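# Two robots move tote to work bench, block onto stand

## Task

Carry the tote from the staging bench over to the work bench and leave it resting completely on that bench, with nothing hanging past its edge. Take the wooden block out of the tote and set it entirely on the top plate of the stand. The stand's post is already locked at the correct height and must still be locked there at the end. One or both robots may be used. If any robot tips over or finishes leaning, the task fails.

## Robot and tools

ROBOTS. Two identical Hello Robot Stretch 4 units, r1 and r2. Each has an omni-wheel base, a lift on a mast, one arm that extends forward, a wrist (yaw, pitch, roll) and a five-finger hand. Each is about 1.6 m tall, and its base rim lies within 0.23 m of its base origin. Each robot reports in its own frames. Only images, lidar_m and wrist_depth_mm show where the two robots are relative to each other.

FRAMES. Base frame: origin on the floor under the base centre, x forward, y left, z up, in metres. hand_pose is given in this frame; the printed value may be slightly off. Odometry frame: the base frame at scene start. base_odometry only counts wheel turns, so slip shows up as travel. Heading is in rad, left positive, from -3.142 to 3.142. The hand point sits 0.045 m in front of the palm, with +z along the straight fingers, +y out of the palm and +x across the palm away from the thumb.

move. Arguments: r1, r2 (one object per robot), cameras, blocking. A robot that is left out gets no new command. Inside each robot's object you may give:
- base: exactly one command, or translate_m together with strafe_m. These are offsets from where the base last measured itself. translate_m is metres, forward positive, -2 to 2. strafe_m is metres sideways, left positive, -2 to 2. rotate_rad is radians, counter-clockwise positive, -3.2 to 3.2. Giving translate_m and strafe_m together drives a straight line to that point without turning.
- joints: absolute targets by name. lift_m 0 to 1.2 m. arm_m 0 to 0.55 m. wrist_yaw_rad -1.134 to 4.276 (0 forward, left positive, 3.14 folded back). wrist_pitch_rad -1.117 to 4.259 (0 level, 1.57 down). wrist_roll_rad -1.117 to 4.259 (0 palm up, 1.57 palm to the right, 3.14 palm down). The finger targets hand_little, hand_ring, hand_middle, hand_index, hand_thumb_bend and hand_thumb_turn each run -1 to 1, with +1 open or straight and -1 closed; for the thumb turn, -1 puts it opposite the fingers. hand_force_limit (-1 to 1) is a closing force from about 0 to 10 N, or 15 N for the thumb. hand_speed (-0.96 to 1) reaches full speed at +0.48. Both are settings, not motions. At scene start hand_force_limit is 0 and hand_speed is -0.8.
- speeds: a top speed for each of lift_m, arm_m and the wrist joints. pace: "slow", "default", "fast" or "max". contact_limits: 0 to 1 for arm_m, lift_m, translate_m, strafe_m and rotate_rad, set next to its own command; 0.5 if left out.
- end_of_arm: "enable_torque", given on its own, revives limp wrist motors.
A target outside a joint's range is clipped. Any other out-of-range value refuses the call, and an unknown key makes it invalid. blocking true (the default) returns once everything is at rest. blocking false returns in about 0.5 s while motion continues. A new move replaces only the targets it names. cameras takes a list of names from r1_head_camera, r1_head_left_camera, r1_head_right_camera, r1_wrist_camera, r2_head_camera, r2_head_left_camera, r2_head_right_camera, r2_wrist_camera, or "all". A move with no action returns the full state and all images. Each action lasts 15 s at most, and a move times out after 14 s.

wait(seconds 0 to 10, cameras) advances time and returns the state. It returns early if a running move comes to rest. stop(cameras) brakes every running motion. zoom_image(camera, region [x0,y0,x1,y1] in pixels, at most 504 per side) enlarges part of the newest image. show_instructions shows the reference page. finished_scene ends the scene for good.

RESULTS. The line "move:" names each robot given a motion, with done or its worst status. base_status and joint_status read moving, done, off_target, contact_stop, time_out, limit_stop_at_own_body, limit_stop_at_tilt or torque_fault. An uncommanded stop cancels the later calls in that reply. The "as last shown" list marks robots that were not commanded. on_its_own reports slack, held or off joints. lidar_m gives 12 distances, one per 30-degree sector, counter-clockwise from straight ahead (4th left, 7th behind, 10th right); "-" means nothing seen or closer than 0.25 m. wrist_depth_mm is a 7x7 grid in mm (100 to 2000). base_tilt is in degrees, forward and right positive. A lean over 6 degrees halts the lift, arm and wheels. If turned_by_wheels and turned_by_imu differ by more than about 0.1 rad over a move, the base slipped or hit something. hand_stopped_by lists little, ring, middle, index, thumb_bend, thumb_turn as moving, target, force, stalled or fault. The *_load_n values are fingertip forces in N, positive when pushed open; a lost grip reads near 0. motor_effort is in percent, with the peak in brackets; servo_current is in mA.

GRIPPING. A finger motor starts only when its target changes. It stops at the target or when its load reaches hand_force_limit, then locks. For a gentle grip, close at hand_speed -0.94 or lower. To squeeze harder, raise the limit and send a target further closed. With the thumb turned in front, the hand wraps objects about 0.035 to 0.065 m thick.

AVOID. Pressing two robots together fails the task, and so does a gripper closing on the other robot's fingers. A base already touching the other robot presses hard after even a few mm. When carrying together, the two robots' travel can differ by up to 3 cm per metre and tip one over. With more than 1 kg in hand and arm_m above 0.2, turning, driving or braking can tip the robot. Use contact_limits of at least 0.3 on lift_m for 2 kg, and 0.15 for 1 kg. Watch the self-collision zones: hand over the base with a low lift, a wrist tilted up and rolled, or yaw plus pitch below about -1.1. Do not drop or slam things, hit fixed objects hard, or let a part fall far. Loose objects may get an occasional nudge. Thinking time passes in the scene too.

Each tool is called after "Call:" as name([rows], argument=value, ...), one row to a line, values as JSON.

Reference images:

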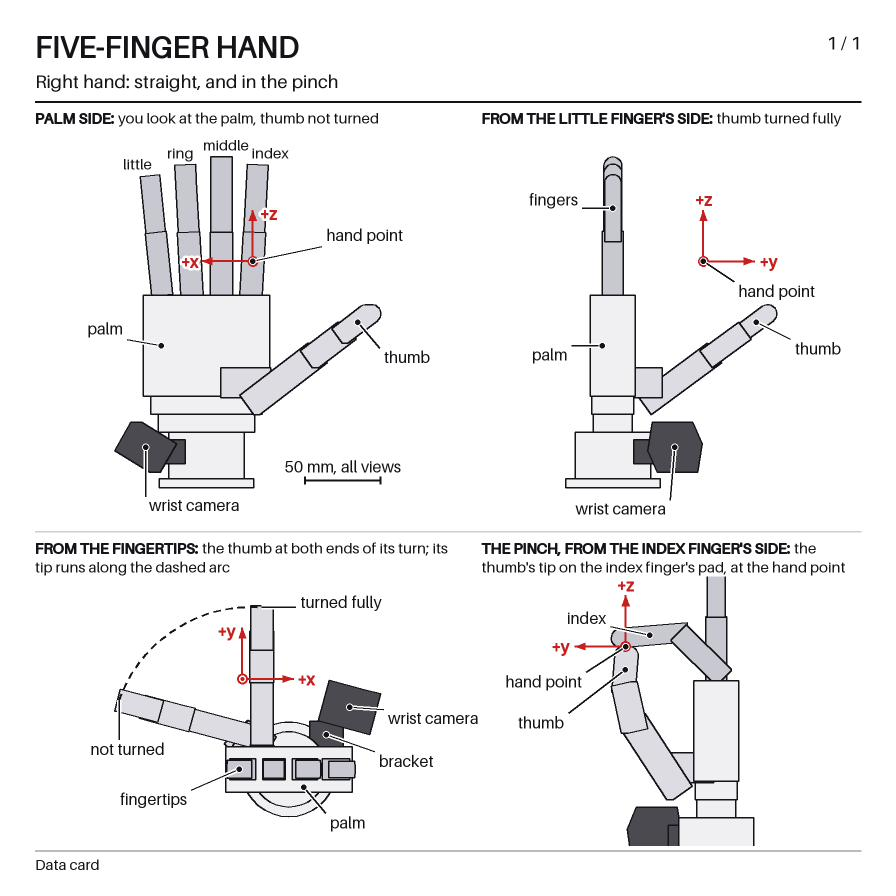

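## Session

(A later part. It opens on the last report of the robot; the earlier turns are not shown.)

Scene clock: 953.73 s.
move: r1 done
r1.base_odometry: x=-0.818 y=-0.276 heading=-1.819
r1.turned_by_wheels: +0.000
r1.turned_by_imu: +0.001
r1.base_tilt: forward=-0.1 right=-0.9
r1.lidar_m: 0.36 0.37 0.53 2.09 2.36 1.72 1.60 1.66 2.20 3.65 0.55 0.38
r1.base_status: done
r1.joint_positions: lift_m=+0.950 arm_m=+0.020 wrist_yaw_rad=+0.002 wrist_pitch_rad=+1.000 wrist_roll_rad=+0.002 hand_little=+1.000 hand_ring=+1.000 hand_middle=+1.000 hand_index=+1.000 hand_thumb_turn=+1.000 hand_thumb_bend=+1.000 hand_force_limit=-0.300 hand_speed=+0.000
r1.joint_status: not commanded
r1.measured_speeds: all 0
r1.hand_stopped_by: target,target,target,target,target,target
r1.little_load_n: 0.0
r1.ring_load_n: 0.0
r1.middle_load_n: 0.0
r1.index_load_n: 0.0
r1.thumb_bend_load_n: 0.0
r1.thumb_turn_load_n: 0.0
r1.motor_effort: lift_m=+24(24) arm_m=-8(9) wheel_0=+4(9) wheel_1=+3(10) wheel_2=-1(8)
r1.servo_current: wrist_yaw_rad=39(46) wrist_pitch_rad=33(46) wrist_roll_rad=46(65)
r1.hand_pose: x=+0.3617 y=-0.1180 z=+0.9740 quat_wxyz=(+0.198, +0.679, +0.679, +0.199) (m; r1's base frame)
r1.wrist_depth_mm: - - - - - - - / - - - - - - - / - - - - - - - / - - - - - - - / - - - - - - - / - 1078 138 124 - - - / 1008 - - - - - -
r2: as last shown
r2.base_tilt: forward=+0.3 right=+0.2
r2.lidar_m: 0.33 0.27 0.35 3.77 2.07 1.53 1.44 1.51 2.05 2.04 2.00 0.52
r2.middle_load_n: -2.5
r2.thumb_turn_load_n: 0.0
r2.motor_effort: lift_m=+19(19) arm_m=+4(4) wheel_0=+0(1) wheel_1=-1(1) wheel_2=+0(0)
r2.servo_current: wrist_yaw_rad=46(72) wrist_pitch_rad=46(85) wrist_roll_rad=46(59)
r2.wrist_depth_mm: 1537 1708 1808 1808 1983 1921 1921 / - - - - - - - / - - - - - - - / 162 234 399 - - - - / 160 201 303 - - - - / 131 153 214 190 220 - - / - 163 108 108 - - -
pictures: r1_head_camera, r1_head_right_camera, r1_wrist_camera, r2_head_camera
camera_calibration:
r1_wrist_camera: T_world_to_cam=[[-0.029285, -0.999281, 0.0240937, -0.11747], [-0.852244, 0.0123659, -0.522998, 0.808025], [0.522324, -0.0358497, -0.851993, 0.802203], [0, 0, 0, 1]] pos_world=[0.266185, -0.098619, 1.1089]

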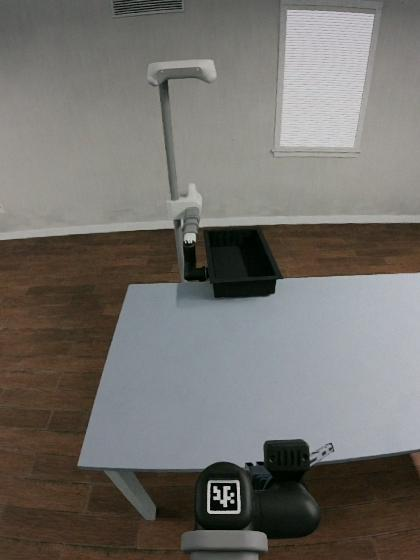

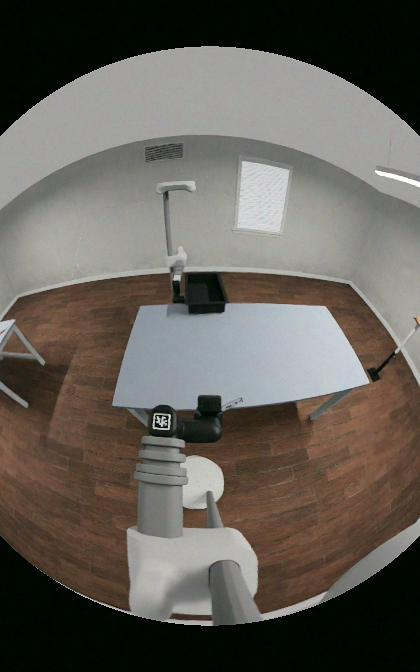

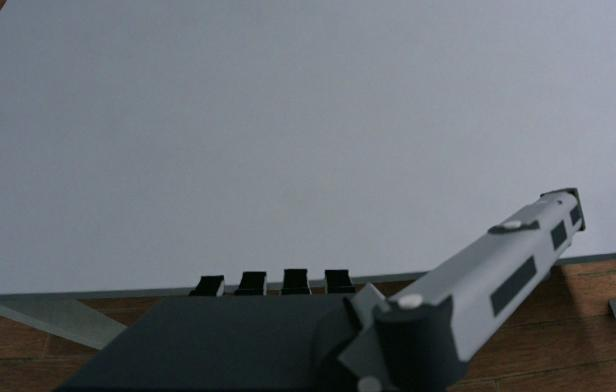

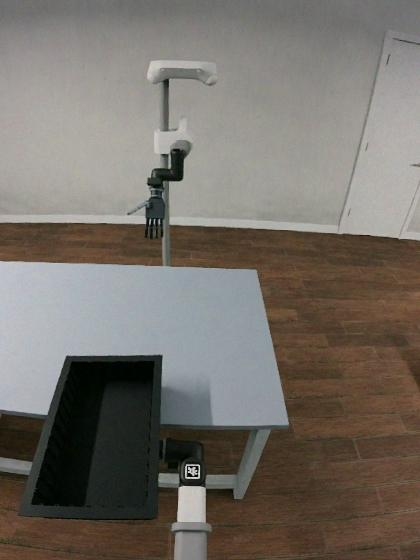

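Call:
move(r1={"base": {"translate_m": 0.19}, "pace": "slow", "contact_limits": {"translate_m": 0.1}}, r2={"joints": {"lift_m": 0.563}, "speeds": {"lift_m": 0.03}}, cameras=["r1_head_camera", "r1_head_right_camera", "r2_head_camera"])

Call:
zoom_image(camera="r2_head_camera", region=[0, 310, 220, 530])

Call:
zoom_image(camera="r1_head_camera", region=[120, 200, 340, 420])

Scene clock: 963.30 s.
move: r1 done; r2 done
r1.base_odometry: x=-0.865 y=-0.460 heading=-1.819
r1.turned_by_wheels: +0.000
r1.turned_by_imu: +0.001
r1.base_tilt: forward=+0.0 right=-0.9
r1.lidar_m: 0.25 0.25 0.27 2.07 2.64 1.91 1.78 1.86 2.49 0.80 0.27 0.25
r1.base_status: done
r1.joint_positions: lift_m=+0.950 arm_m=+0.020 wrist_yaw_rad=+0.002 wrist_pitch_rad=+1.000 wrist_roll_rad=+0.002 hand_little=+1.000 hand_ring=+1.000 hand_middle=+1.000 hand_index=+1.000 hand_thumb_turn=+1.000 hand_thumb_bend=+1.000 hand_force_limit=-0.300 hand_speed=+0.000
r1.joint_status: not commanded
r1.measured_speeds: all 0
r1.hand_stopped_by: target,target,target,target,target,target
r1.little_load_n: 0.0
r1.ring_load_n: 0.0
r1.middle_load_n: 0.0
r1.index_load_n: 0.0
r1.thumb_bend_load_n: 0.0
r1.thumb_turn_load_n: 0.0
r1.motor_effort: lift_m=+24(24) arm_m=-8(9) wheel_0=+3(9) wheel_1=+2(9) wheel_2=-1(6)
r1.servo_current: wrist_yaw_rad=33(46) wrist_pitch_rad=39(39) wrist_roll_rad=52(59)
r1.contact_limits: translate_m 0.1
r1.hand_pose: x=+0.3617 y=-0.1180 z=+0.9740 quat_wxyz=(+0.198, +0.679, +0.679, +0.199) (m; r1's base frame)
r1.wrist_depth_mm: - - - - - - - / - - - - - - - / - - - - - - - / - - - - - - - / - - - - - - - / - - 138 125 - - - / - - - - - - -
r2.base_odometry: x=+0.428 y=+0.468 heading=+0.270
r2.turned_by_wheels: +0.000
r2.turned_by_imu: +0.001
r2.base_tilt: forward=+0.2 right=+0.2
r2.lidar_m: 0.33 0.26 0.36 3.77 2.08 1.53 1.45 1.50 2.07 2.05 2.01 0.55
r2.base_status: not commanded
r2.joint_positions: lift_m=+0.563 arm_m=+0.195 wrist_yaw_rad=+1.569 wrist_pitch_rad=-0.110 wrist_roll_rad=+3.138 hand_little=+1.000 hand_ring=+1.000 hand_middle=+1.000 hand_index=+1.000 hand_thumb_turn=+1.000 hand_thumb_bend=+1.000 hand_force_limit=+0.000 hand_speed=-0.800
r2.joint_status: all done
r2.measured_speeds: all 0
r2.hand_stopped_by: target,target,target,target,target,target
r2.little_load_n: 0.0
r2.ring_load_n: 0.0
r2.middle_load_n: -2.5
r2.index_load_n: 0.0
r2.thumb_bend_load_n: 0.0
r2.thumb_turn_load_n: 0.0
r2.motor_effort: lift_m=+19(19) arm_m=+4(4) wheel_0=+0(1) wheel_1=-1(1) wheel_2=+0(1)
r2.servo_current: wrist_yaw_rad=72(78) wrist_pitch_rad=59(85) wrist_roll_rad=52(59)
r2.hand_pose: x=+0.4231 y=+0.2266 z=+0.7058 quat_wxyz=(-0.745, +0.667, +0.001, +0.002) (m; r2's base frame)
r2.wrist_depth_mm: 1499 1661 1756 1708 1863 1863 1921 / - - - - - - - / - - - - - - - / 170 250 442 - - - - / 160 216 320 - - - - / 150 169 214 190 220 - - / 116 139 108 108 - - -
pictures: r1_head_camera, r1_head_right_camera, r2_head_camera

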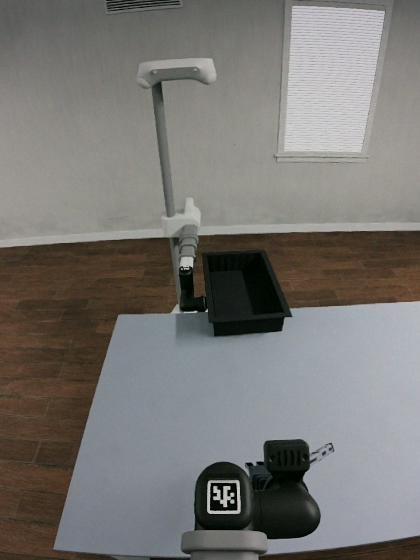

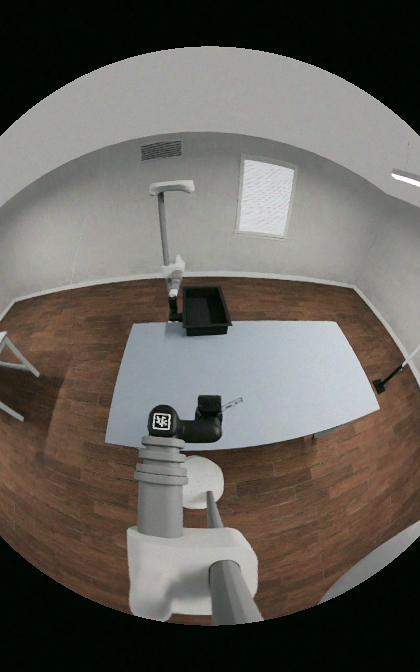

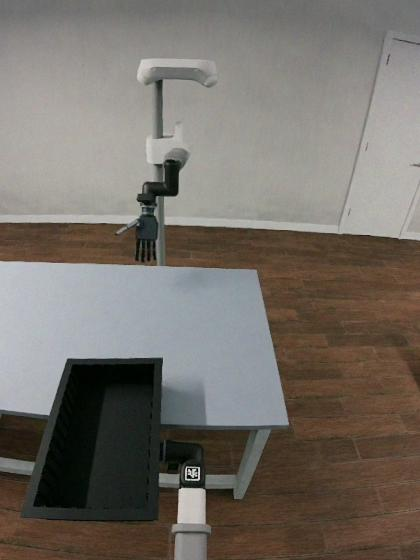

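Scaled by 2.291 from the camera's 420x560 image, which has a finer 1200x1600 frame.

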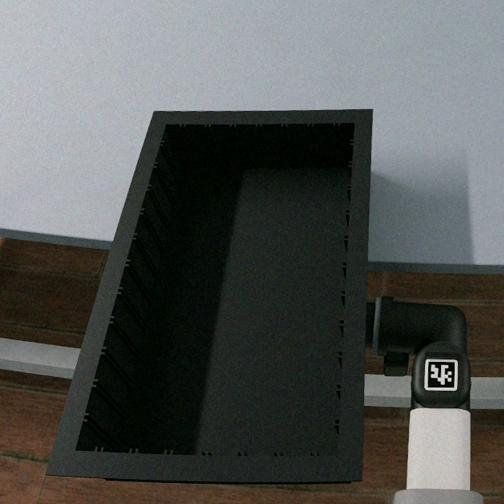

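Scaled by 2.291 from the camera's 420x560 image, which has a finer 1200x1600 frame.

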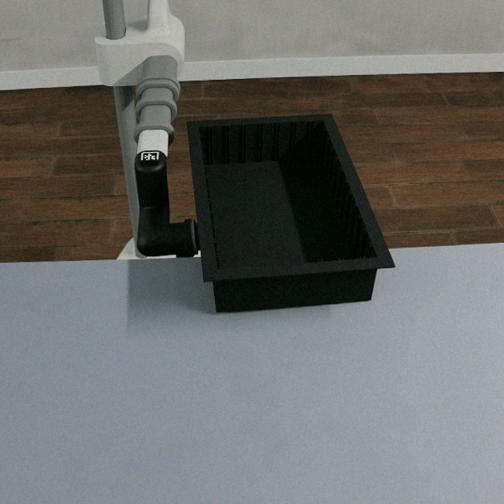

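Call:
move(r1={"joints": {"arm_m": 0.3, "lift_m": 0.97}}, r2={"joints": {"lift_m": 0.555}, "speeds": {"lift_m": 0.03}})

Call:
move(r1={"joints": {"arm_m": 0.548}, "speeds": {"arm_m": 0.15}}, r2={"joints": {"lift_m": 0.55}, "speeds": {"lift_m": 0.03}}, cameras=["r1_head_camera", "r1_wrist_camera", "r2_head_camera"])

Call:
zoom_image(camera="r2_head_camera", region=[0, 310, 220, 530])

Call:
zoom_image(camera="r1_head_camera", region=[120, 200, 340, 420])

Scene clock: 975.50 s.
move: r1 done; r2 done
r1.base_odometry: x=-0.865 y=-0.460 heading=-1.819
r1.turned_by_wheels: +0.000
r1.turned_by_imu: +0.001
r1.base_tilt: forward=+0.0 right=-0.9
r1.lidar_m: 0.25 0.25 0.25 2.07 2.65 1.92 1.79 1.87 2.47 0.79 0.28 0.25
r1.base_status: not commanded
r1.joint_positions: lift_m=+0.970 arm_m=+0.300 wrist_yaw_rad=+0.002 wrist_pitch_rad=+1.001 wrist_roll_rad=+0.002 hand_little=+1.000 hand_ring=+1.000 hand_middle=+1.000 hand_index=+1.000 hand_thumb_turn=+1.000 hand_thumb_bend=+1.000 hand_force_limit=-0.300 hand_speed=+0.000
r1.joint_status: all done
r1.measured_speeds: all 0
r1.hand_stopped_by: target,target,target,target,target,target
r1.little_load_n: 0.0
r1.ring_load_n: 0.0
r1.middle_load_n: 0.0
r1.index_load_n: 0.0
r1.thumb_bend_load_n: 0.0
r1.thumb_turn_load_n: 0.0
r1.motor_effort: lift_m=+24(26) arm_m=+8(10) wheel_0=+3(3) wheel_1=+2(2) wheel_2=-1(1)
r1.servo_current: wrist_yaw_rad=39(46) wrist_pitch_rad=33(39) wrist_roll_rad=52(59)
r1.contact_limits: translate_m 0.1
r1.hand_pose: x=+0.6409 y=-0.1180 z=+0.9940 quat_wxyz=(+0.198, +0.679, +0.679, +0.199) (m; r1's base frame)
r1.wrist_depth_mm: 1756 574 - - 1708 1808 1808 / 1618 544 362 368 382 - - / - - - - - - - / - - - - - - - / - - - - - - - / - - 138 124 - - - / - - - - - - -
r2.base_odometry: x=+0.428 y=+0.468 heading=+0.270
r2.turned_by_wheels: +0.000
r2.turned_by_imu: +0.001
r2.base_tilt: forward=+0.4 right=+0.1
r2.lidar_m: 0.33 0.25 0.35 3.77 2.10 1.53 1.44 1.53 2.08 2.05 1.99 0.52
r2.base_status: not commanded
r2.joint_positions: lift_m=+0.555 arm_m=+0.195 wrist_yaw_rad=+1.569 wrist_pitch_rad=-0.110 wrist_roll_rad=+3.138 hand_little=+1.000 hand_ring=+1.000 hand_middle=+1.000 hand_index=+1.000 hand_thumb_turn=+1.000 hand_thumb_bend=+1.000 hand_force_limit=+0.000 hand_speed=-0.800
r2.joint_status: all done
r2.measured_speeds: all 0
r2.hand_stopped_by: target,target,target,target,target,target
r2.little_load_n: 0.0
r2.ring_load_n: 0.0
r2.middle_load_n: 0.0
r2.index_load_n: 0.0
r2.thumb_bend_load_n: 0.0
r2.thumb_turn_load_n: 0.0
r2.motor_effort: lift_m=+18(19) arm_m=+4(4) wheel_0=+0(1) wheel_1=-1(1) wheel_2=+0(0)
r2.servo_current: wrist_yaw_rad=46(72) wrist_pitch_rad=78(85) wrist_roll_rad=46(52)
r2.hand_pose: x=+0.4231 y=+0.2266 z=+0.6978 quat_wxyz=(-0.745, +0.667, +0.001, +0.002) (m; r2's base frame)
r2.wrist_depth_mm: 1464 1661 1756 1708 1921 1921 1863 / - - - - - - - / - - - - - - - / 171 252 508 - - - - / 160 231 336 - - - - / 157 188 223 189 220 - - / 124 139 108 108 - - -
pictures: none

Scene clock: 977.80 s.
move: r1 done; r2 done
r1.base_odometry: x=-0.865 y=-0.460 heading=-1.819
r1.turned_by_wheels: +0.000
r1.turned_by_imu: +0.000
r1.base_tilt: forward=+0.0 right=-0.9
r1.lidar_m: 0.25 0.25 0.26 2.07 2.66 1.91 1.79 1.85 2.49 0.79 0.27 0.25
r1.base_status: not commanded
r1.joint_positions: lift_m=+0.970 arm_m=+0.548 wrist_yaw_rad=+0.002 wrist_pitch_rad=+1.001 wrist_roll_rad=+0.002 hand_little=+1.000 hand_ring=+1.000 hand_middle=+1.000 hand_index=+1.000 hand_thumb_turn=+1.000 hand_thumb_bend=+1.000 hand_force_limit=-0.300 hand_speed=+0.000
r1.joint_status: all done
r1.measured_speeds: all 0
r1.hand_stopped_by: target,target,target,target,target,target
r1.little_load_n: 0.0
r1.ring_load_n: 0.0
r1.middle_load_n: 0.0
r1.index_load_n: 0.0
r1.thumb_bend_load_n: 0.0
r1.thumb_turn_load_n: 0.0
r1.motor_effort: lift_m=+24(24) arm_m=+8(10) wheel_0=+3(3) wheel_1=+2(2) wheel_2=-1(1)
r1.servo_current: wrist_yaw_rad=39(46) wrist_pitch_rad=39(46) wrist_roll_rad=46(65)
r1.contact_limits: translate_m 0.1
r1.hand_pose: x=+0.8889 y=-0.1180 z=+0.9940 quat_wxyz=(+0.198, +0.679, +0.679, +0.199) (m; r1's base frame)
r1.wrist_depth_mm: 1756 455 1863 - 1756 1808 1808 / 1576 415 - - 1537 1618 1661 / 1397 366 - - 368 1464 1464 / 1308 327 - - 320 1308 1366 / 1229 296 - - 307 - - / - 263 138 124 - - - / - - - - - - -
r2.base_odometry: x=+0.428 y=+0.468 heading=+0.270
r2.turned_by_wheels: +0.000
r2.turned_by_imu: +0.000
r2.base_tilt: forward=+0.3 right=+0.1
r2.lidar_m: 0.35 0.27 0.31 3.77 2.07 1.53 1.46 1.51 2.07 2.03 2.01 0.53
r2.base_status: not commanded
r2.joint_positions: lift_m=+0.550 arm_m=+0.195 wrist_yaw_rad=+1.569 wrist_pitch_rad=-0.110 wrist_roll_rad=+3.138 hand_little=+1.000 hand_ring=+1.000 hand_middle=+1.000 hand_index=+1.000 hand_thumb_turn=+1.000 hand_thumb_bend=+1.000 hand_force_limit=+0.000 hand_speed=-0.800
r2.joint_status: all done
r2.measured_speeds: all 0
r2.hand_stopped_by: target,target,target,target,target,target
r2.little_load_n: 0.0
r2.ring_load_n: 0.0
r2.middle_load_n: 0.0
r2.index_load_n: 0.0
r2.thumb_bend_load_n: 0.0
r2.thumb_turn_load_n: -0.5
r2.motor_effort: lift_m=+18(18) arm_m=+3(4) wheel_0=+0(1) wheel_1=-1(1) wheel_2=+0(1)
r2.servo_current: wrist_yaw_rad=33(65) wrist_pitch_rad=72(78) wrist_roll_rad=39(52)
r2.hand_pose: x=+0.4231 y=+0.2266 z=+0.6929 quat_wxyz=(-0.745, +0.667, +0.001, +0.002) (m; r2's base frame)
r2.wrist_depth_mm: 1430 1661 1756 1708 1808 1863 1863 / - - - - - - - / - - - - - - - / 206 272 504 - - - - / 160 229 330 - - - - / 156 190 226 190 223 - - / - 146 109 108 - - -
pictures: r1_head_camera, r1_wrist_camera, r2_head_camera
camera_calibration:
r1_wrist_camera: T_world_to_cam=[[-0.0291904, -0.999282, 0.0241559, -0.102653], [-0.852435, 0.0122658, -0.522689, 1.26761], [0.522017, -0.0358488, -0.852181, 0.544193], [0, 0, 0, 1]] pos_world=[0.793485, -0.0986192, 1.1288]

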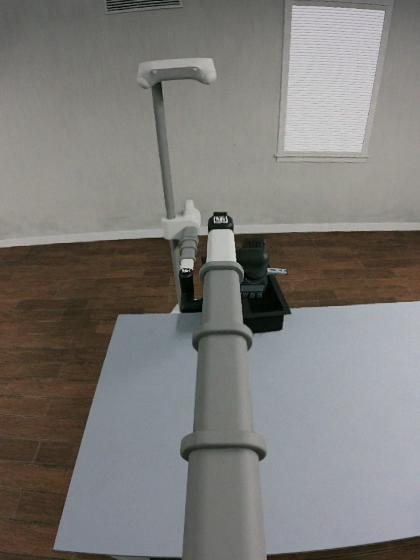

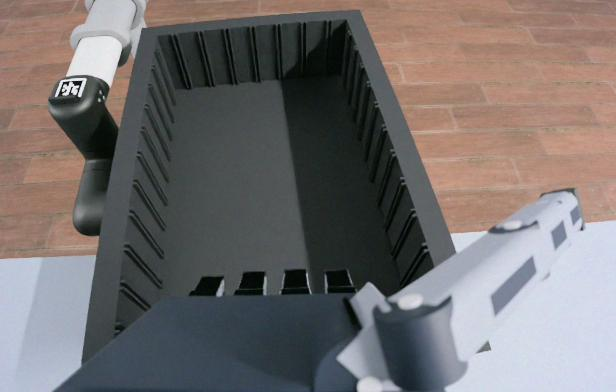

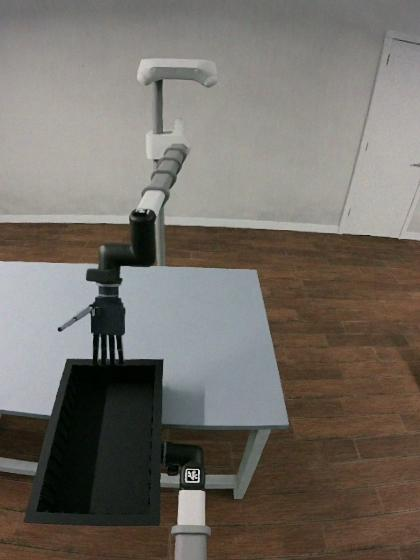

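Scaled by 2.291 from the camera's 420x560 image, which has a finer 1200x1600 frame.

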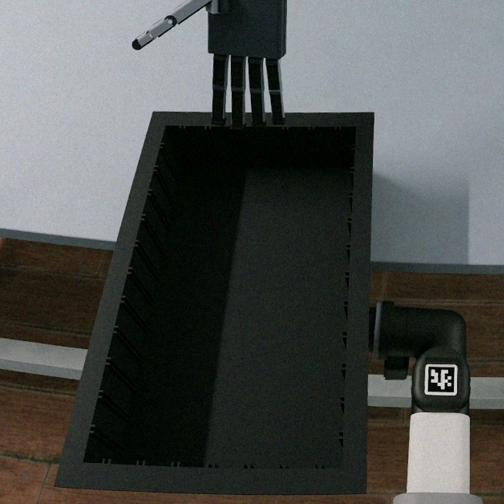

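Scaled by 2.291 from the camera's 420x560 image, which has a finer 1200x1600 frame.

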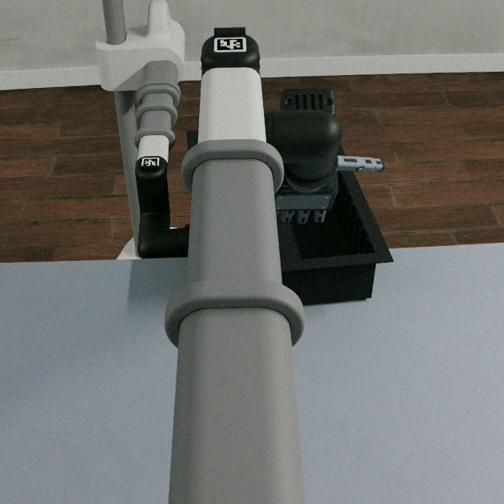

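Call:
move(r1={"joints": {"arm_m": 0.55, "wrist_pitch_rad": 0.9}})

Call:
move(r1={"joints": {"lift_m": 0.88}, "speeds": {"lift_m": 0.08}, "contact_limits": {"lift_m": 0.1}}, cameras=["r1_head_camera", "r1_wrist_camera", "r2_head_camera"])

Call:
zoom_image(camera="r2_head_camera", region=[0, 310, 220, 530])

Scene clock: 994.90 s.
move: r1 done
r1.base_odometry: x=-0.865 y=-0.460 heading=-1.819
r1.turned_by_wheels: +0.000
r1.turned_by_imu: +0.000
r1.base_tilt: forward=+0.0 right=-1.0
r1.lidar_m: 0.25 0.25 0.25 2.08 2.64 1.90 1.79 1.86 2.47 0.81 0.27 0.25
r1.base_status: not commanded
r1.joint_positions: lift_m=+0.970 arm_m=+0.549 wrist_yaw_rad=+0.002 wrist_pitch_rad=+0.906 wrist_roll_rad=+0.002 hand_little=+1.000 hand_ring=+1.000 hand_middle=+1.000 hand_index=+1.000 hand_thumb_turn=+1.000 hand_thumb_bend=+1.000 hand_force_limit=-0.300 hand_speed=+0.000
r1.joint_status: all done
r1.measured_speeds: all 0
r1.hand_stopped_by: target,target,target,target,target,target
r1.little_load_n: 0.0
r1.ring_load_n: 0.0
r1.middle_load_n: 0.0
r1.index_load_n: 0.0
r1.thumb_bend_load_n: 0.0
r1.thumb_turn_load_n: 0.0
r1.motor_effort: lift_m=+24(24) arm_m=+8(10) wheel_0=+3(3) wheel_1=+2(2) wheel_2=+0(1)
r1.servo_current: wrist_yaw_rad=39(46) wrist_pitch_rad=39(104) wrist_roll_rad=52(59)
r1.contact_limits: translate_m 0.1
r1.hand_pose: x=+0.9044 y=-0.1180 z=+1.0107 quat_wxyz=(+0.230, +0.668, +0.668, +0.231) (m; r1's base frame)
r1.wrist_depth_mm: - 559 - - - - - / 1808 473 1921 500 1808 1808 1863 / 1537 413 - - 1537 1576 1576 / 1397 392 - - 379 1397 1464 / 1255 343 - - 324 - - / 1205 278 138 124 - - - / - - - - - - -
r2: as last shown
r2.lidar_m: 0.31 0.26 0.33 3.76 2.06 1.53 1.45 1.52 2.06 2.04 2.01 0.53
r2.motor_effort: lift_m=+18(18) arm_m=+4(4) wheel_0=+0(0) wheel_1=-1(1) wheel_2=+0(1)
r2.servo_current: wrist_yaw_rad=65(65) wrist_pitch_rad=65(85) wrist_roll_rad=46(52)
r2.wrist_depth_mm: 1464 1618 1756 1661 1863 1863 1863 / - - - - - - - / - - - - - - - / 206 270 504 - - - - / 160 229 334 - - - - / 157 190 226 190 222 - - / - 146 108 108 - - -
pictures: none

Scene clock: 996.57 s.
move: r1 done
r1.base_odometry: x=-0.865 y=-0.460 heading=-1.819
r1.turned_by_wheels: +0.000
r1.turned_by_imu: +0.000
r1.base_tilt: forward=+0.0 right=-0.8
r1.lidar_m: 0.25 0.25 0.27 2.06 2.67 1.92 1.79 1.86 2.49 0.80 0.28 0.25
r1.base_status: not commanded
r1.joint_positions: lift_m=+0.880 arm_m=+0.549 wrist_yaw_rad=+0.002 wrist_pitch_rad=+0.906 wrist_roll_rad=+0.002 hand_little=+1.000 hand_ring=+1.000 hand_middle=+1.000 hand_index=+1.000 hand_thumb_turn=+1.000 hand_thumb_bend=+1.000 hand_force_limit=-0.300 hand_speed=+0.000
r1.joint_status: all done
r1.measured_speeds: all 0
r1.hand_stopped_by: target,target,target,target,target,target
r1.little_load_n: 0.0
r1.ring_load_n: 0.0
r1.middle_load_n: 0.0
r1.index_load_n: 0.0
r1.thumb_bend_load_n: 0.0
r1.thumb_turn_load_n: 0.0
r1.motor_effort: lift_m=+19(22) arm_m=+8(8) wheel_0=+3(3) wheel_1=+2(2) wheel_2=-1(1)
r1.servo_current: wrist_yaw_rad=33(46) wrist_pitch_rad=39(52) wrist_roll_rad=46(59)
r1.contact_limits: lift_m 0.1; translate_m 0.1
r1.hand_pose: x=+0.9045 y=-0.1180 z=+0.9213 quat_wxyz=(+0.230, +0.668, +0.668, +0.231) (m; r1's base frame)
r1.wrist_depth_mm: 392 394 - 445 1863 1983 1921 / - 315 - - 329 1661 1708 / 379 279 - - 293 1464 1464 / 244 274 - - - 239 1336 / 213 266 - - - - - / 188 228 138 124 - - - / 182 - - - - - -
r2: as last shown
r2.base_tilt: forward=+0.4 right=+0.1
r2.lidar_m: 0.34 0.26 0.33 3.77 2.07 1.52 1.44 1.52 2.10 2.02 2.01 0.54
r2.motor_effort: lift_m=+18(18) arm_m=+4(4) wheel_0=+0(1) wheel_1=+0(1) wheel_2=+0(1)
r2.servo_current: wrist_yaw_rad=39(72) wrist_pitch_rad=52(78) wrist_roll_rad=39(52)
r2.wrist_depth_mm: 1464 1618 1708 1708 1863 1921 1808 / - - - - - - - / - - - - - - - / 206 270 508 - - - - / 160 229 334 - - - - / 157 190 226 189 222 - - / - 146 109 108 - - -
pictures: r1_head_camera, r1_wrist_camera, r2_head_camera
camera_calibration:
r1_wrist_camera: T_world_to_cam=[[-0.0313072, -0.999288, 0.0210632, -0.0956465], [-0.799084, 0.012365, -0.601092, 1.26692], [0.600404, -0.0356498, -0.798902, 0.35412], [0, 0, 0, 1]] pos_world=[0.796768, -0.0986196, 1.04646]

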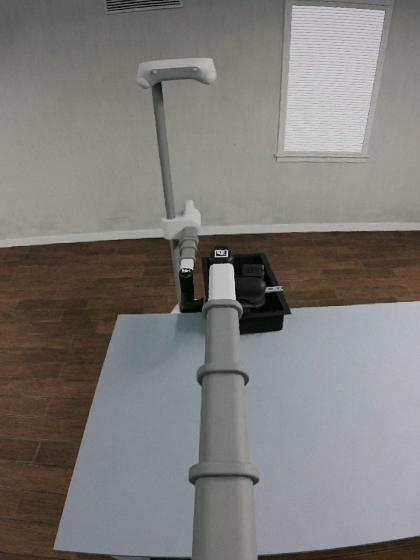

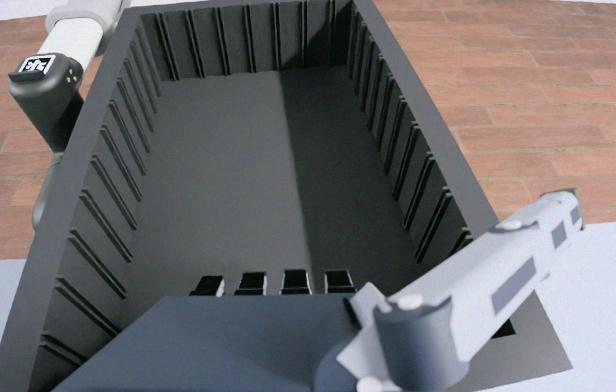

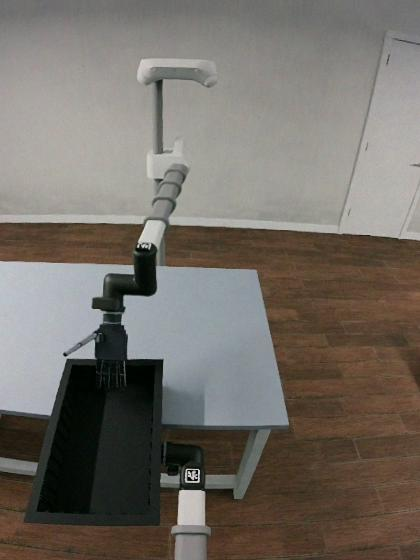

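Scaled by 2.291 from the camera's 420x560 image, which has a finer 1200x1600 frame.

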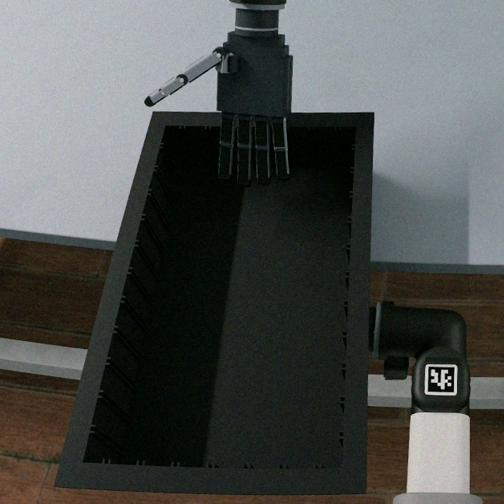

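Call:
move(r1={"joints": {"lift_m": 0.868}, "speeds": {"lift_m": 0.05}, "contact_limits": {"lift_m": 0.1}})

Call:
move(r1={"joints": {"arm_m": 0.5}, "speeds": {"arm_m": 0.05}, "contact_limits": {"arm_m": 0.3}}, cameras=["r1_head_camera", "r1_wrist_camera", "r2_head_camera"])

Call:
zoom_image(camera="r2_head_camera", region=[0, 310, 220, 530])

Scene clock: 1002.70 s.
move: r1 done
r1.base_odometry: x=-0.865 y=-0.460 heading=-1.819
r1.turned_by_wheels: +0.000
r1.turned_by_imu: +0.000
r1.base_tilt: forward=+0.2 right=-0.9
r1.lidar_m: 0.25 0.25 0.26 2.08 2.66 1.92 1.78 1.85 2.49 0.80 0.28 0.25
r1.base_status: not commanded
r1.joint_positions: lift_m=+0.868 arm_m=+0.549 wrist_yaw_rad=+0.002 wrist_pitch_rad=+0.906 wrist_roll_rad=+0.002 hand_little=+1.000 hand_ring=+1.000 hand_middle=+1.000 hand_index=+1.000 hand_thumb_turn=+1.000 hand_thumb_bend=+1.000 hand_force_limit=-0.300 hand_speed=+0.000
r1.joint_status: all done
r1.measured_speeds: all 0
r1.hand_stopped_by: target,target,target,target,target,target
r1.little_load_n: 0.0
r1.ring_load_n: 0.0
r1.middle_load_n: 0.0
r1.index_load_n: 0.0
r1.thumb_bend_load_n: 0.0
r1.thumb_turn_load_n: 0.0
r1.motor_effort: lift_m=+18(19) arm_m=+8(8) wheel_0=+3(3) wheel_1=+2(2) wheel_2=-1(1)
r1.servo_current: wrist_yaw_rad=33(46) wrist_pitch_rad=46(46) wrist_roll_rad=52(52)
r1.contact_limits: lift_m 0.1; translate_m 0.1
r1.hand_pose: x=+0.9045 y=-0.1180 z=+0.9093 quat_wxyz=(+0.230, +0.668, +0.668, +0.231) (m; r1's base frame)
r1.wrist_depth_mm: 375 362 - 449 359 1921 1921 / - 310 - - 297 1661 1708 / 254 281 - - 310 1430 1464 / 222 271 - - - 227 1308 / 201 264 - - - - - / 175 226 138 124 - - - / - - - - - - -
r2: as last shown
r2.base_tilt: forward=+0.3 right=+0.1
r2.lidar_m: 0.32 0.26 0.34 3.77 2.07 1.51 1.45 1.51 2.07 2.04 2.00 0.51
r2.motor_effort: lift_m=+18(18) arm_m=+3(4) wheel_0=+0(1) wheel_1=+0(1) wheel_2=+0(0)
r2.servo_current: wrist_yaw_rad=46(59) wrist_pitch_rad=72(78) wrist_roll_rad=46(52)
r2.wrist_depth_mm: 1464 1661 1708 1708 1863 1863 1863 / - - - - - - - / - - - - - - - / 206 270 508 - - - - / 160 229 332 - - - - / 157 190 226 190 221 - - / - 146 108 108 - - -
pictures: none

Scene clock: 1004.10 s.
move: r1 done
r1.base_odometry: x=-0.865 y=-0.460 heading=-1.819
r1.turned_by_wheels: +0.000
r1.turned_by_imu: +0.000
r1.base_tilt: forward=+0.0 right=-0.8
r1.lidar_m: 0.25 0.25 0.25 2.06 2.64 1.92 1.79 1.84 2.48 0.78 0.27 0.25
r1.base_status: not commanded
r1.joint_positions: lift_m=+0.868 arm_m=+0.500 wrist_yaw_rad=+0.002 wrist_pitch_rad=+0.903 wrist_roll_rad=+0.002 hand_little=+1.000 hand_ring=+1.000 hand_middle=+1.000 hand_index=+1.000 hand_thumb_turn=+1.000 hand_thumb_bend=+1.000 hand_force_limit=-0.300 hand_speed=+0.000
r1.joint_status: all done
r1.measured_speeds: all 0
r1.hand_stopped_by: target,target,target,target,target,target
r1.little_load_n: 0.0
r1.ring_load_n: 0.0
r1.middle_load_n: 0.0
r1.index_load_n: -0.5
r1.thumb_bend_load_n: 0.0
r1.thumb_turn_load_n: 0.0
r1.motor_effort: lift_m=+18(18) arm_m=-9(10) wheel_0=+3(3) wheel_1=+2(2) wheel_2=-1(1)
r1.servo_current: wrist_yaw_rad=39(46) wrist_pitch_rad=39(52) wrist_roll_rad=39(59)
r1.contact_limits: arm_m 0.3; lift_m 0.1; translate_m 0.1
r1.hand_pose: x=+0.8558 y=-0.1179 z=+0.9098 quat_wxyz=(+0.231, +0.668, +0.668, +0.232) (m; r1's base frame)
r1.wrist_depth_mm: - 351 - - 349 1983 1983 / 1576 293 - - 309 1661 1708 / 1366 258 - - - 262 1499 / 221 271 - - - 224 - / 195 263 - - - - - / 179 - 138 124 - - - / 156 - - - - - -
r2: as last shown
r2.lidar_m: 0.34 0.29 0.40 3.76 2.10 1.52 1.45 1.53 2.07 2.01 1.99 0.52
r2.thumb_turn_load_n: 0.0
r2.motor_effort: lift_m=+18(18) arm_m=+3(4) wheel_0=-1(1) wheel_1=-1(1) wheel_2=+0(0)
r2.servo_current: wrist_yaw_rad=65(65) wrist_pitch_rad=59(78) wrist_roll_rad=46(52)
r2.wrist_depth_mm: 1576 1708 1808 1756 1921 1863 1863 / - - - - - - - / - - - - - - - / 179 270 508 - - - - / 160 229 332 - - - - / 156 187 229 187 225 - - / 132 142 109 108 - - -
pictures: r1_head_camera, r1_wrist_camera, r2_head_camera
camera_calibration:
r1_wrist_camera: T_world_to_cam=[[-0.0312872, -0.999289, 0.0210366, -0.0969218], [-0.797412, 0.0122659, -0.603311, 1.22176], [0.602624, -0.0356507, -0.797229, 0.370795], [0, 0, 0, 1]] pos_world=[0.747766, -0.0986198, 1.03475]

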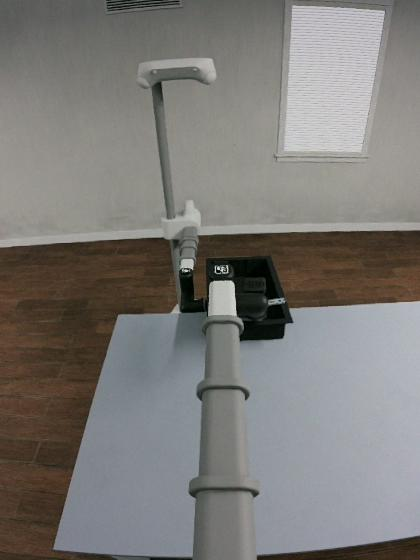

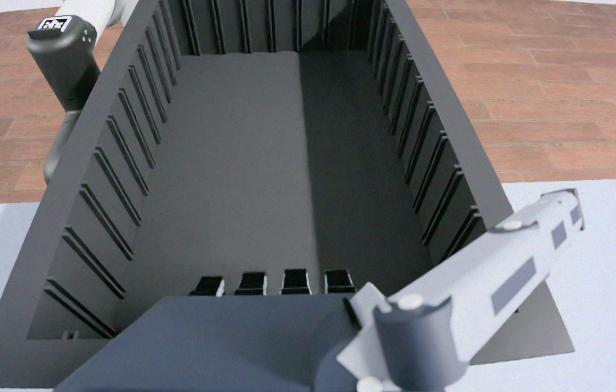

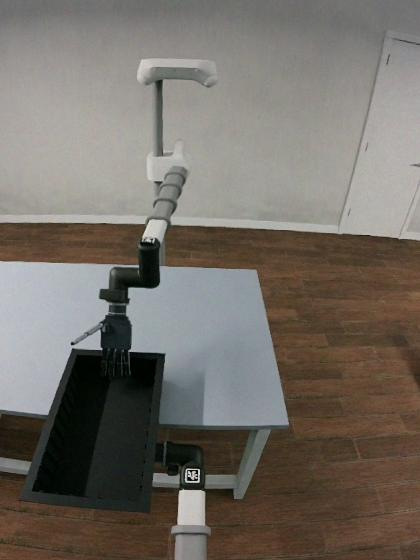

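Scaled by 2.291 from the camera's 420x560 image, which has a finer 1200x1600 frame.

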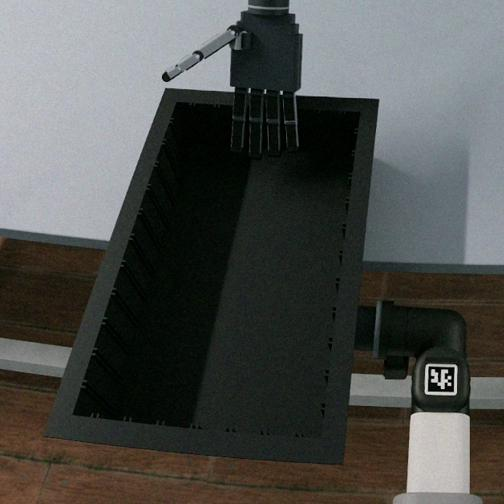

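Call:
move(r1={"joints": {"arm_m": 0.4}, "speeds": {"arm_m": 0.06}, "contact_limits": {"arm_m": 0.3}}, cameras=["r1_head_camera", "r1_wrist_camera", "r2_head_camera"])

Call:
zoom_image(camera="r2_head_camera", region=[0, 290, 220, 510])

Scene clock: 1013.93 s.
move: r1 done
r1.base_odometry: x=-0.865 y=-0.460 heading=-1.819
r1.turned_by_wheels: +0.000
r1.turned_by_imu: +0.001
r1.base_tilt: forward=+0.1 right=-0.9
r1.lidar_m: 0.25 0.25 0.25 2.05 2.67 1.92 1.77 1.85 2.46 0.79 0.27 0.25
r1.base_status: not commanded
r1.joint_positions: lift_m=+0.868 arm_m=+0.400 wrist_yaw_rad=+0.002 wrist_pitch_rad=+0.903 wrist_roll_rad=+0.002 hand_little=+1.000 hand_ring=+1.000 hand_middle=+1.000 hand_index=+1.000 hand_thumb_turn=+1.000 hand_thumb_bend=+1.000 hand_force_limit=-0.300 hand_speed=+0.000
r1.joint_status: all done
r1.measured_speeds: all 0
r1.hand_stopped_by: target,target,target,target,target,target
r1.little_load_n: 0.0
r1.ring_load_n: 0.0
r1.middle_load_n: 0.0
r1.index_load_n: 0.0
r1.thumb_bend_load_n: 0.0
r1.thumb_turn_load_n: 0.0
r1.motor_effort: lift_m=+18(18) arm_m=-9(11) wheel_0=+3(3) wheel_1=+2(2) wheel_2=+0(1)
r1.servo_current: wrist_yaw_rad=33(46) wrist_pitch_rad=39(46) wrist_roll_rad=52(65)
r1.contact_limits: arm_m 0.3; lift_m 0.1; translate_m 0.1
r1.hand_pose: x=+0.7559 y=-0.1179 z=+0.9098 quat_wxyz=(+0.231, +0.668, +0.668, +0.232) (m; r1's base frame)
r1.wrist_depth_mm: 1921 327 - 442 334 1983 1921 / 1618 297 - - 301 1618 1708 / 257 258 - - - 250 - / 221 274 - - - 228 - / 200 271 - - - - - / 181 176 138 124 - - - / 166 - - - - - -
r2: as last shown
r2.turned_by_imu: +0.001
r2.base_tilt: forward=+0.3 right=+0.2
r2.lidar_m: 0.40 0.37 0.74 3.76 2.09 1.50 1.46 1.51 2.06 2.03 1.99 0.53
r2.motor_effort: lift_m=+18(18) arm_m=+3(4) wheel_0=-1(1) wheel_1=-1(1) wheel_2=+0(1)
r2.servo_current: wrist_yaw_rad=20(65) wrist_pitch_rad=46(85) wrist_roll_rad=46(52)
r2.wrist_depth_mm: 1576 1661 1756 1756 1863 1863 1863 / - - - - - - - / - - - - - - - / 180 270 508 - - - - / 160 229 332 - - - - / 156 187 229 189 237 - - / 132 142 108 108 - - -
pictures: r1_head_camera, r1_wrist_camera, r2_head_camera
camera_calibration:
r1_wrist_camera: T_world_to_cam=[[-0.0312896, -0.999289, 0.0210313, -0.100044], [-0.797364, 0.0122681, -0.603374, 1.14206], [0.602687, -0.035649, -0.797181, 0.430966], [0, 0, 0, 1]] pos_world=[0.647765, -0.0986198, 1.03475]

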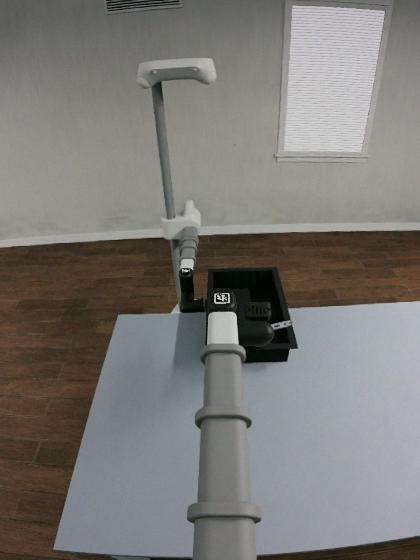

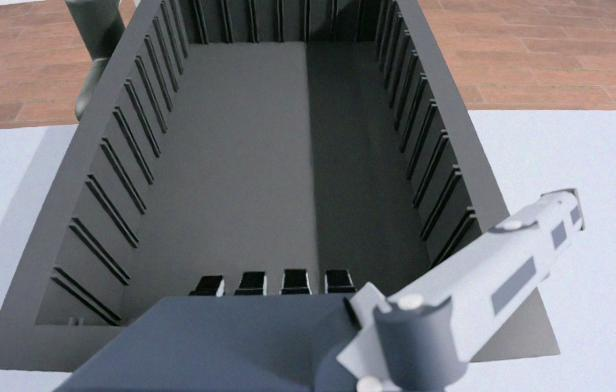

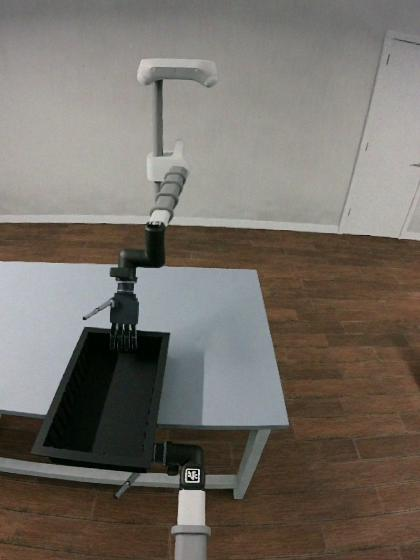

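Scaled by 2.291 from the camera's 420x560 image, which has a finer 1200x1600 frame.

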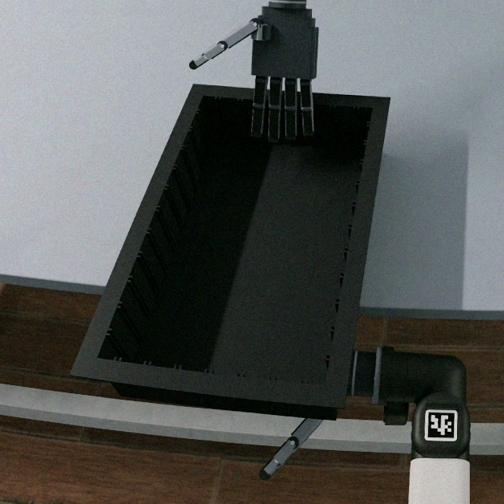

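Call:
move(r2={"joints": {"lift_m": 0.45}, "pace": "slow"})

Call:
move(r1={"joints": {"arm_m": 0.18}, "speeds": {"arm_m": 0.08}, "contact_limits": {"arm_m": 0.3}}, cameras=["r1_head_camera", "r1_wrist_camera", "r2_head_camera"])

Call:
zoom_image(camera="r2_head_camera", region=[0, 250, 300, 470])

Scene clock: 1019.03 s.
move: r2 done
r1: as last shown
r1.base_tilt: forward=-0.1 right=-0.7
r1.lidar_m: 0.25 0.25 0.25 2.06 2.65 1.92 1.79 1.87 2.49 0.77 0.25 0.25
r1.motor_effort: lift_m=+18(18) arm_m=-8(9) wheel_0=+3(3) wheel_1=+2(2) wheel_2=+0(1)
r1.servo_current: wrist_yaw_rad=39(46) wrist_pitch_rad=39(46) wrist_roll_rad=52(59)
r1.contact_limits: arm_m 0.3; lift_m 0.1; translate_m 0.1
r1.wrist_depth_mm: 1921 500 - 442 332 1983 1983 / 1661 298 - - 301 1661 1708 / 258 257 - - - 251 - / 221 273 - - - 227 - / 200 270 - - - - - / 181 176 138 124 - - - / 166 - - - - - -
r2.base_odometry: x=+0.428 y=+0.468 heading=+0.270
r2.turned_by_wheels: +0.000
r2.turned_by_imu: +0.001
r2.base_tilt: forward=+0.3 right=+0.2
r2.lidar_m: 0.38 0.37 0.74 3.77 2.06 1.53 1.45 1.52 2.08 2.04 2.01 0.53
r2.base_status: not commanded
r2.joint_positions: lift_m=+0.450 arm_m=+0.195 wrist_yaw_rad=+1.569 wrist_pitch_rad=-0.110 wrist_roll_rad=+3.138 hand_little=+1.000 hand_ring=+1.000 hand_middle=+1.000 hand_index=+1.000 hand_thumb_turn=+1.000 hand_thumb_bend=+1.000 hand_force_limit=+0.000 hand_speed=-0.800
r2.joint_status: all done
r2.measured_speeds: all 0
r2.hand_stopped_by: target,target,target,target,target,target
r2.little_load_n: 0.0
r2.ring_load_n: 0.0
r2.middle_load_n: 0.0
r2.index_load_n: 0.0
r2.thumb_bend_load_n: 0.0
r2.thumb_turn_load_n: 0.0
r2.motor_effort: lift_m=+16(18) arm_m=+3(4) wheel_0=-1(1) wheel_1=+0(1) wheel_2=+0(0)
r2.servo_current: wrist_yaw_rad=39(72) wrist_pitch_rad=59(85) wrist_roll_rad=39(52)
r2.hand_pose: x=+0.4231 y=+0.2266 z=+0.5930 quat_wxyz=(-0.745, +0.667, +0.001, +0.002) (m; r2's base frame)
r2.wrist_depth_mm: 1336 1430 1499 1464 1618 1618 1576 / 1808 - - - - - - / - - - - - - - / - - - - - - - / - - 569 - - - - / 459 355 340 186 - - - / 330 220 108 108 - - -
pictures: none

Scene clock: 1022.27 s.
move: r1 done
r1.base_odometry: x=-0.865 y=-0.460 heading=-1.819
r1.turned_by_wheels: +0.000
r1.turned_by_imu: +0.000
r1.base_tilt: forward=+0.0 right=-0.9
r1.lidar_m: 0.25 0.25 0.25 2.06 2.67 1.91 1.79 1.85 2.50 0.79 0.27 0.25
r1.base_status: not commanded
r1.joint_positions: lift_m=+0.868 arm_m=+0.180 wrist_yaw_rad=+0.002 wrist_pitch_rad=+0.903 wrist_roll_rad=+0.002 hand_little=+1.000 hand_ring=+1.000 hand_middle=+1.000 hand_index=+1.000 hand_thumb_turn=+1.000 hand_thumb_bend=+1.000 hand_force_limit=-0.300 hand_speed=+0.000
r1.joint_status: all done
r1.measured_speeds: all 0
r1.hand_stopped_by: target,target,target,target,target,target
r1.little_load_n: -0.5
r1.ring_load_n: 0.0
r1.middle_load_n: 0.0
r1.index_load_n: 0.0
r1.thumb_bend_load_n: 0.0
r1.thumb_turn_load_n: 0.0
r1.motor_effort: lift_m=+18(18) arm_m=-8(10) wheel_0=+3(3) wheel_1=+2(2) wheel_2=+0(1)
r1.servo_current: wrist_yaw_rad=39(46) wrist_pitch_rad=33(46) wrist_roll_rad=52(59)
r1.contact_limits: arm_m 0.3; lift_m 0.1; translate_m 0.1
r1.hand_pose: x=+0.5358 y=-0.1179 z=+0.9098 quat_wxyz=(+0.231, +0.668, +0.668, +0.232) (m; r1's base frame)
r1.wrist_depth_mm: - 342 - 455 334 - - / - 291 - - 304 - - / - 272 - - - 250 - / 220 263 - - - 228 - / 201 281 - - - - - / 181 174 138 124 - - - / 166 - - - - - -
r2: as last shown
r2.turned_by_imu: +0.000
r2.lidar_m: 0.50 0.52 0.74 3.75 2.07 1.52 1.45 1.53 2.08 2.03 2.02 0.53
r2.index_load_n: -0.5
r2.motor_effort: lift_m=+16(16) arm_m=+3(4) wheel_0=+0(1) wheel_1=-1(1) wheel_2=+0(1)
r2.servo_current: wrist_yaw_rad=39(78) wrist_pitch_rad=65(85) wrist_roll_rad=39(52)
r2.wrist_depth_mm: 1336 1397 1464 1464 1618 1576 1576 / 1808 - - - - - - / - - - - - - - / - - - - - - - / - - 569 - - - - / 455 353 342 187 - - - / 329 220 109 108 - - -
pictures: r1_head_camera, r1_wrist_camera, r2_head_camera
camera_calibration:
r1_wrist_camera: T_world_to_cam=[[-0.0312896, -0.999289, 0.0210313, -0.106927], [-0.797364, 0.0122681, -0.603374, 0.966636], [0.602687, -0.035649, -0.797181, 0.563557], [0, 0, 0, 1]] pos_world=[0.427765, -0.0986198, 1.03475]

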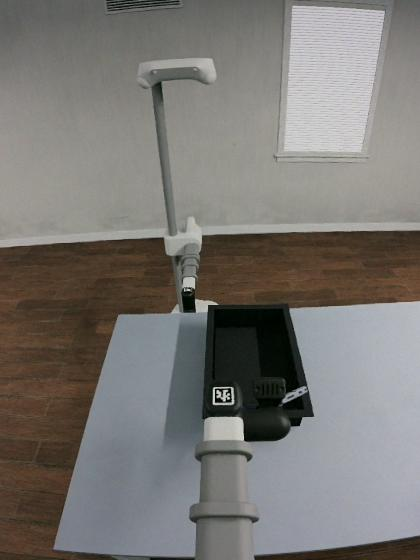

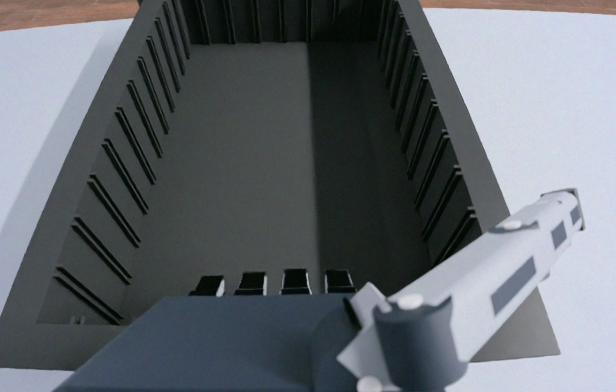

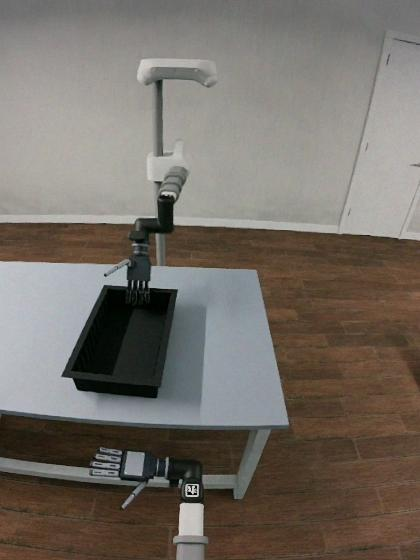

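Scaled by 1.680 from the camera's 420x560 image, which has a finer 1200x1600 frame.

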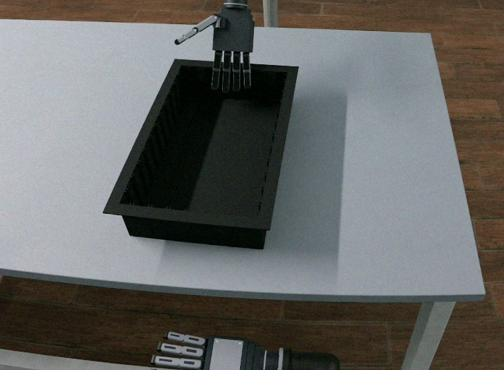

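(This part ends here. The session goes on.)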